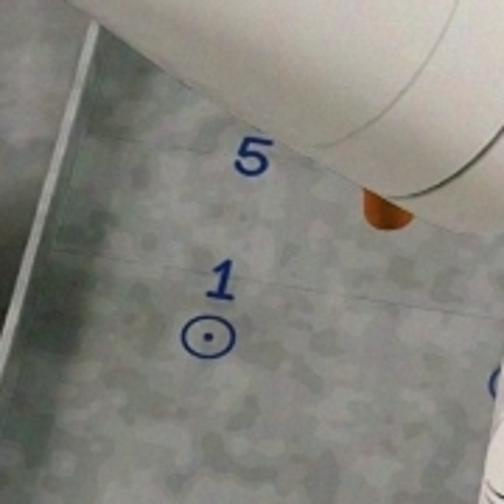

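>>> move(
  arm1={"target": [0.15155, 0.1116, 0.8974, 0.1107, 0.98681, -0.09472, 0.07009], "speed": 0.06},
  arm4={"target": [0.2085, -0.07, 0.9091, 0.05861, 0.08137, 0.98993, 0.09964], "speed": 0.06},
  cameras=["cam_tips"],
)

>>> zoom_image(
  camera="cam_tips",
  region=[220, 140, 400, 320],
)

Scene clock: 1167.70 s.
Joint torques (N m): arm1=[11.09 -33.16 -3.34 -8.41 5.77 2.52 0.29] | arm2=[0.11 -14.01 1.33 4.34 -0.28 -0.65 -0.29] | arm3=[0.74 -18.64 5.18 -0.01 0.15 0.21 0.26] | arm4=[-9.92 -34.78 -2.35 -14.73 -5.17 -1.41 -0.53]
Motor temperatures (°C): arm1=[35 43 32 34 40 46 44] | arm2=[31 33 31 32 41 41 39] | arm3=[36 40 29 30 38 47 40] | arm4=[36 40 34 33 36 49 41]
Flange force (N): arm1=[-8.5 -19.1 0.4] | arm2=[-1.8 0.3 -2.2] | arm3=[-1.0 -1.2 1.1] | arm4=[2.0 -19.9 -1.9]
move: arm1 done; arm4 done
Joint velocities: within noise
arm1.joint_positions: joint1_rad=-1.717 joint2_rad=+1.734 joint3_rad=-1.337 joint4_rad=+1.001 joint5_rad=+1.858 joint6_rad=+1.250 joint7_rad=+4.153 hand_index_mcp=+1.000 hand_index_abd=+0.003 hand_index_pip=+0.562 hand_index_dip=-0.909 hand_middle_mcp=+1.000 hand_middle_abd=-0.003 hand_middle_pip=+0.561 hand_middle_dip=-0.907 hand_ring_mcp=+0.993 hand_ring_abd=+0.041 hand_ring_pip=+0.605 hand_ring_dip=-0.869 hand_thumb_cmc=-0.795 hand_thumb_axl=+0.677 hand_thumb_mcp=+0.212 hand_thumb_ipl=+0.168 hand_current_limit=+0.400 hand_speed=-0.600
arm1.joint_status: not commanded
arm1.hand_state: blocked,goal,goal,goal,blocked,goal,goal,goal,blocked,blocked,blocked,blocked,goal,goal,goal,goal
arm1.index_mcp_current_ma: 3
arm1.index_abd_current_ma: 12
arm1.index_pip_current_ma: 11
arm1.index_dip_current_ma: -7
arm1.middle_mcp_current_ma: 15
arm1.middle_abd_current_ma: -1
arm1.middle_pip_current_ma: 4
arm1.middle_dip_current_ma: 1
arm1.ring_mcp_current_ma: 15
arm1.ring_abd_current_ma: 6
arm1.ring_pip_current_ma: 14
arm1.ring_dip_current_ma: 12
arm1.thumb_cmc_current_ma: 5
arm1.thumb_axl_current_ma: 0
arm1.thumb_mcp_current_ma: -8
arm1.thumb_ipl_current_ma: -1
arm1.hand_goal_index_mcp: 0.914
arm1.hand_goal_index_abd: 0.000
arm1.hand_goal_index_pip: 0.560
arm1.hand_goal_index_dip: -0.920
arm1.hand_goal_middle_mcp: 0.914
arm1.hand_goal_middle_abd: 0.000
arm1.hand_goal_middle_pip: 0.560
arm1.hand_goal_middle_dip: -0.920
arm1.hand_goal_ring_mcp: 0.914
arm1.hand_goal_ring_abd: 0.000
arm1.hand_goal_ring_pip: 0.560
arm1.hand_goal_ring_dip: -0.920
arm1.hand_goal_thumb_cmc: -0.800
arm1.hand_goal_thumb_axl: 0.678
arm1.hand_goal_thumb_mcp: 0.226
arm1.hand_goal_thumb_ipl: 0.168
arm1.hand: x=+0.1516 y=+0.1116 z=+0.8974 quat_wxyz=(-0.111, -0.987, +0.095, -0.070)
arm1.hand_target: x=+0.1516 y=+0.1116 z=+0.8974 quat_wxyz=(-0.111, -0.987, +0.095, -0.070)
arm1.hand_status: done (0.000 m and 0.0 deg from the pose sent, 0.067 m and 4.0 deg at the start)
arm2, arm3: as last shown
arm2.index_mcp_current_ma: -6
arm2.index_abd_current_ma: -5
arm2.index_pip_current_ma: -17
arm2.index_dip_current_ma: -9
arm2.middle_abd_current_ma: -2
arm2.middle_pip_current_ma: -26
arm2.ring_mcp_current_ma: 2
arm2.ring_abd_current_ma: 8
arm2.ring_pip_current_ma: -11
arm2.ring_dip_current_ma: -12
arm2.thumb_cmc_current_ma: -11
arm2.thumb_axl_current_ma: 8
arm2.thumb_mcp_current_ma: -8
arm2.thumb_ipl_current_ma: -2
arm3.index_mcp_current_ma: 3
arm3.index_abd_current_ma: 8
arm3.index_dip_current_ma: -16
arm3.middle_mcp_current_ma: 4
arm3.middle_pip_current_ma: 9
arm3.middle_dip_current_ma: -7
arm3.ring_mcp_current_ma: 12
arm3.ring_abd_current_ma: 5
arm3.ring_pip_current_ma: -1
arm3.ring_dip_current_ma: 1
arm3.thumb_cmc_current_ma: 3
arm3.thumb_axl_current_ma: -2
arm3.thumb_mcp_current_ma: -6
arm3.thumb_ipl_current_ma: -4
arm4.joint_positions: joint1_rad=+1.810 joint2_rad=+1.600 joint3_rad=+0.601 joint4_rad=+0.780 joint5_rad=-1.027 joint6_rad=+0.779 joint7_rad=+1.415 hand_index_mcp=+0.962 hand_index_abd=-0.021 hand_index_pip=+0.587 hand_index_dip=-0.891 hand_middle_mcp=+0.983 hand_middle_abd=+0.008 hand_middle_pip=+0.561 hand_middle_dip=-0.913 hand_ring_mcp=+1.000 hand_ring_abd=-0.010 hand_ring_pip=+0.560 hand_ring_dip=-0.914 hand_thumb_cmc=-0.805 hand_thumb_axl=+0.677 hand_thumb_mcp=+0.219 hand_thumb_ipl=+0.168 hand_current_limit=+0.400 hand_speed=-0.600
arm4.joint_status: not commanded
arm4.hand_state: blocked,blocked,blocked,blocked,blocked,goal,goal,goal,blocked,goal,goal,goal,goal,goal,goal,goal
arm4.index_mcp_current_ma: 50
arm4.index_abd_current_ma: 1
arm4.index_pip_current_ma: 16
arm4.index_dip_current_ma: 13
arm4.middle_mcp_current_ma: 72
arm4.middle_abd_current_ma: 5
arm4.middle_pip_current_ma: -3
arm4.middle_dip_current_ma: -4
arm4.ring_mcp_current_ma: 85
arm4.ring_abd_current_ma: 5
arm4.ring_pip_current_ma: -14
arm4.ring_dip_current_ma: 7
arm4.thumb_cmc_current_ma: -4
arm4.thumb_axl_current_ma: 7
arm4.thumb_mcp_current_ma: -3
arm4.thumb_ipl_current_ma: -1
arm4.hand_goal_index_mcp: 0.914
arm4.hand_goal_index_abd: 0.000
arm4.hand_goal_index_pip: 0.560
arm4.hand_goal_index_dip: -0.920
arm4.hand_goal_middle_mcp: 0.914
arm4.hand_goal_middle_abd: 0.000
arm4.hand_goal_middle_pip: 0.560
arm4.hand_goal_middle_dip: -0.920
arm4.hand_goal_ring_mcp: 0.914
arm4.hand_goal_ring_abd: 0.000
arm4.hand_goal_ring_pip: 0.560
arm4.hand_goal_ring_dip: -0.920
arm4.hand_goal_thumb_cmc: -0.800
arm4.hand_goal_thumb_axl: 0.678
arm4.hand_goal_thumb_mcp: 0.226
arm4.hand_goal_thumb_ipl: 0.168
arm4.hand: x=+0.2085 y=-0.0700 z=+0.9091 quat_wxyz=(+0.059, +0.081, +0.990, +0.100)
arm4.hand_target: x=+0.2085 y=-0.0700 z=+0.9091 quat_wxyz=(+0.059, +0.081, +0.990, +0.100)
arm4.hand_status: done (0.000 m and 0.0 deg from the pose sent, 0.053 m and 4.6 deg at the start)

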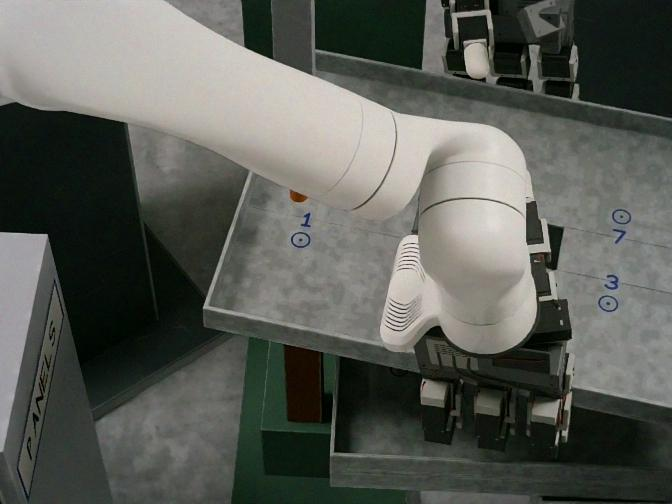

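Scaled by 2.800.

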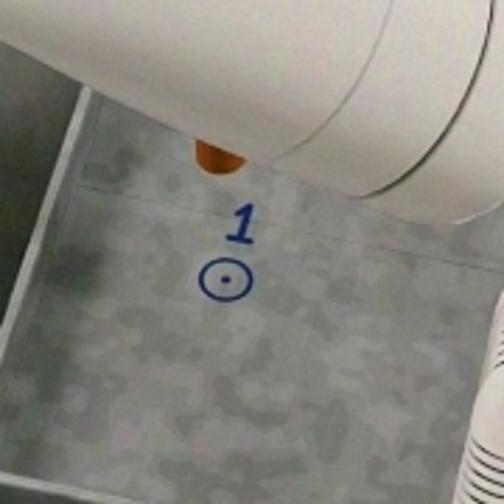

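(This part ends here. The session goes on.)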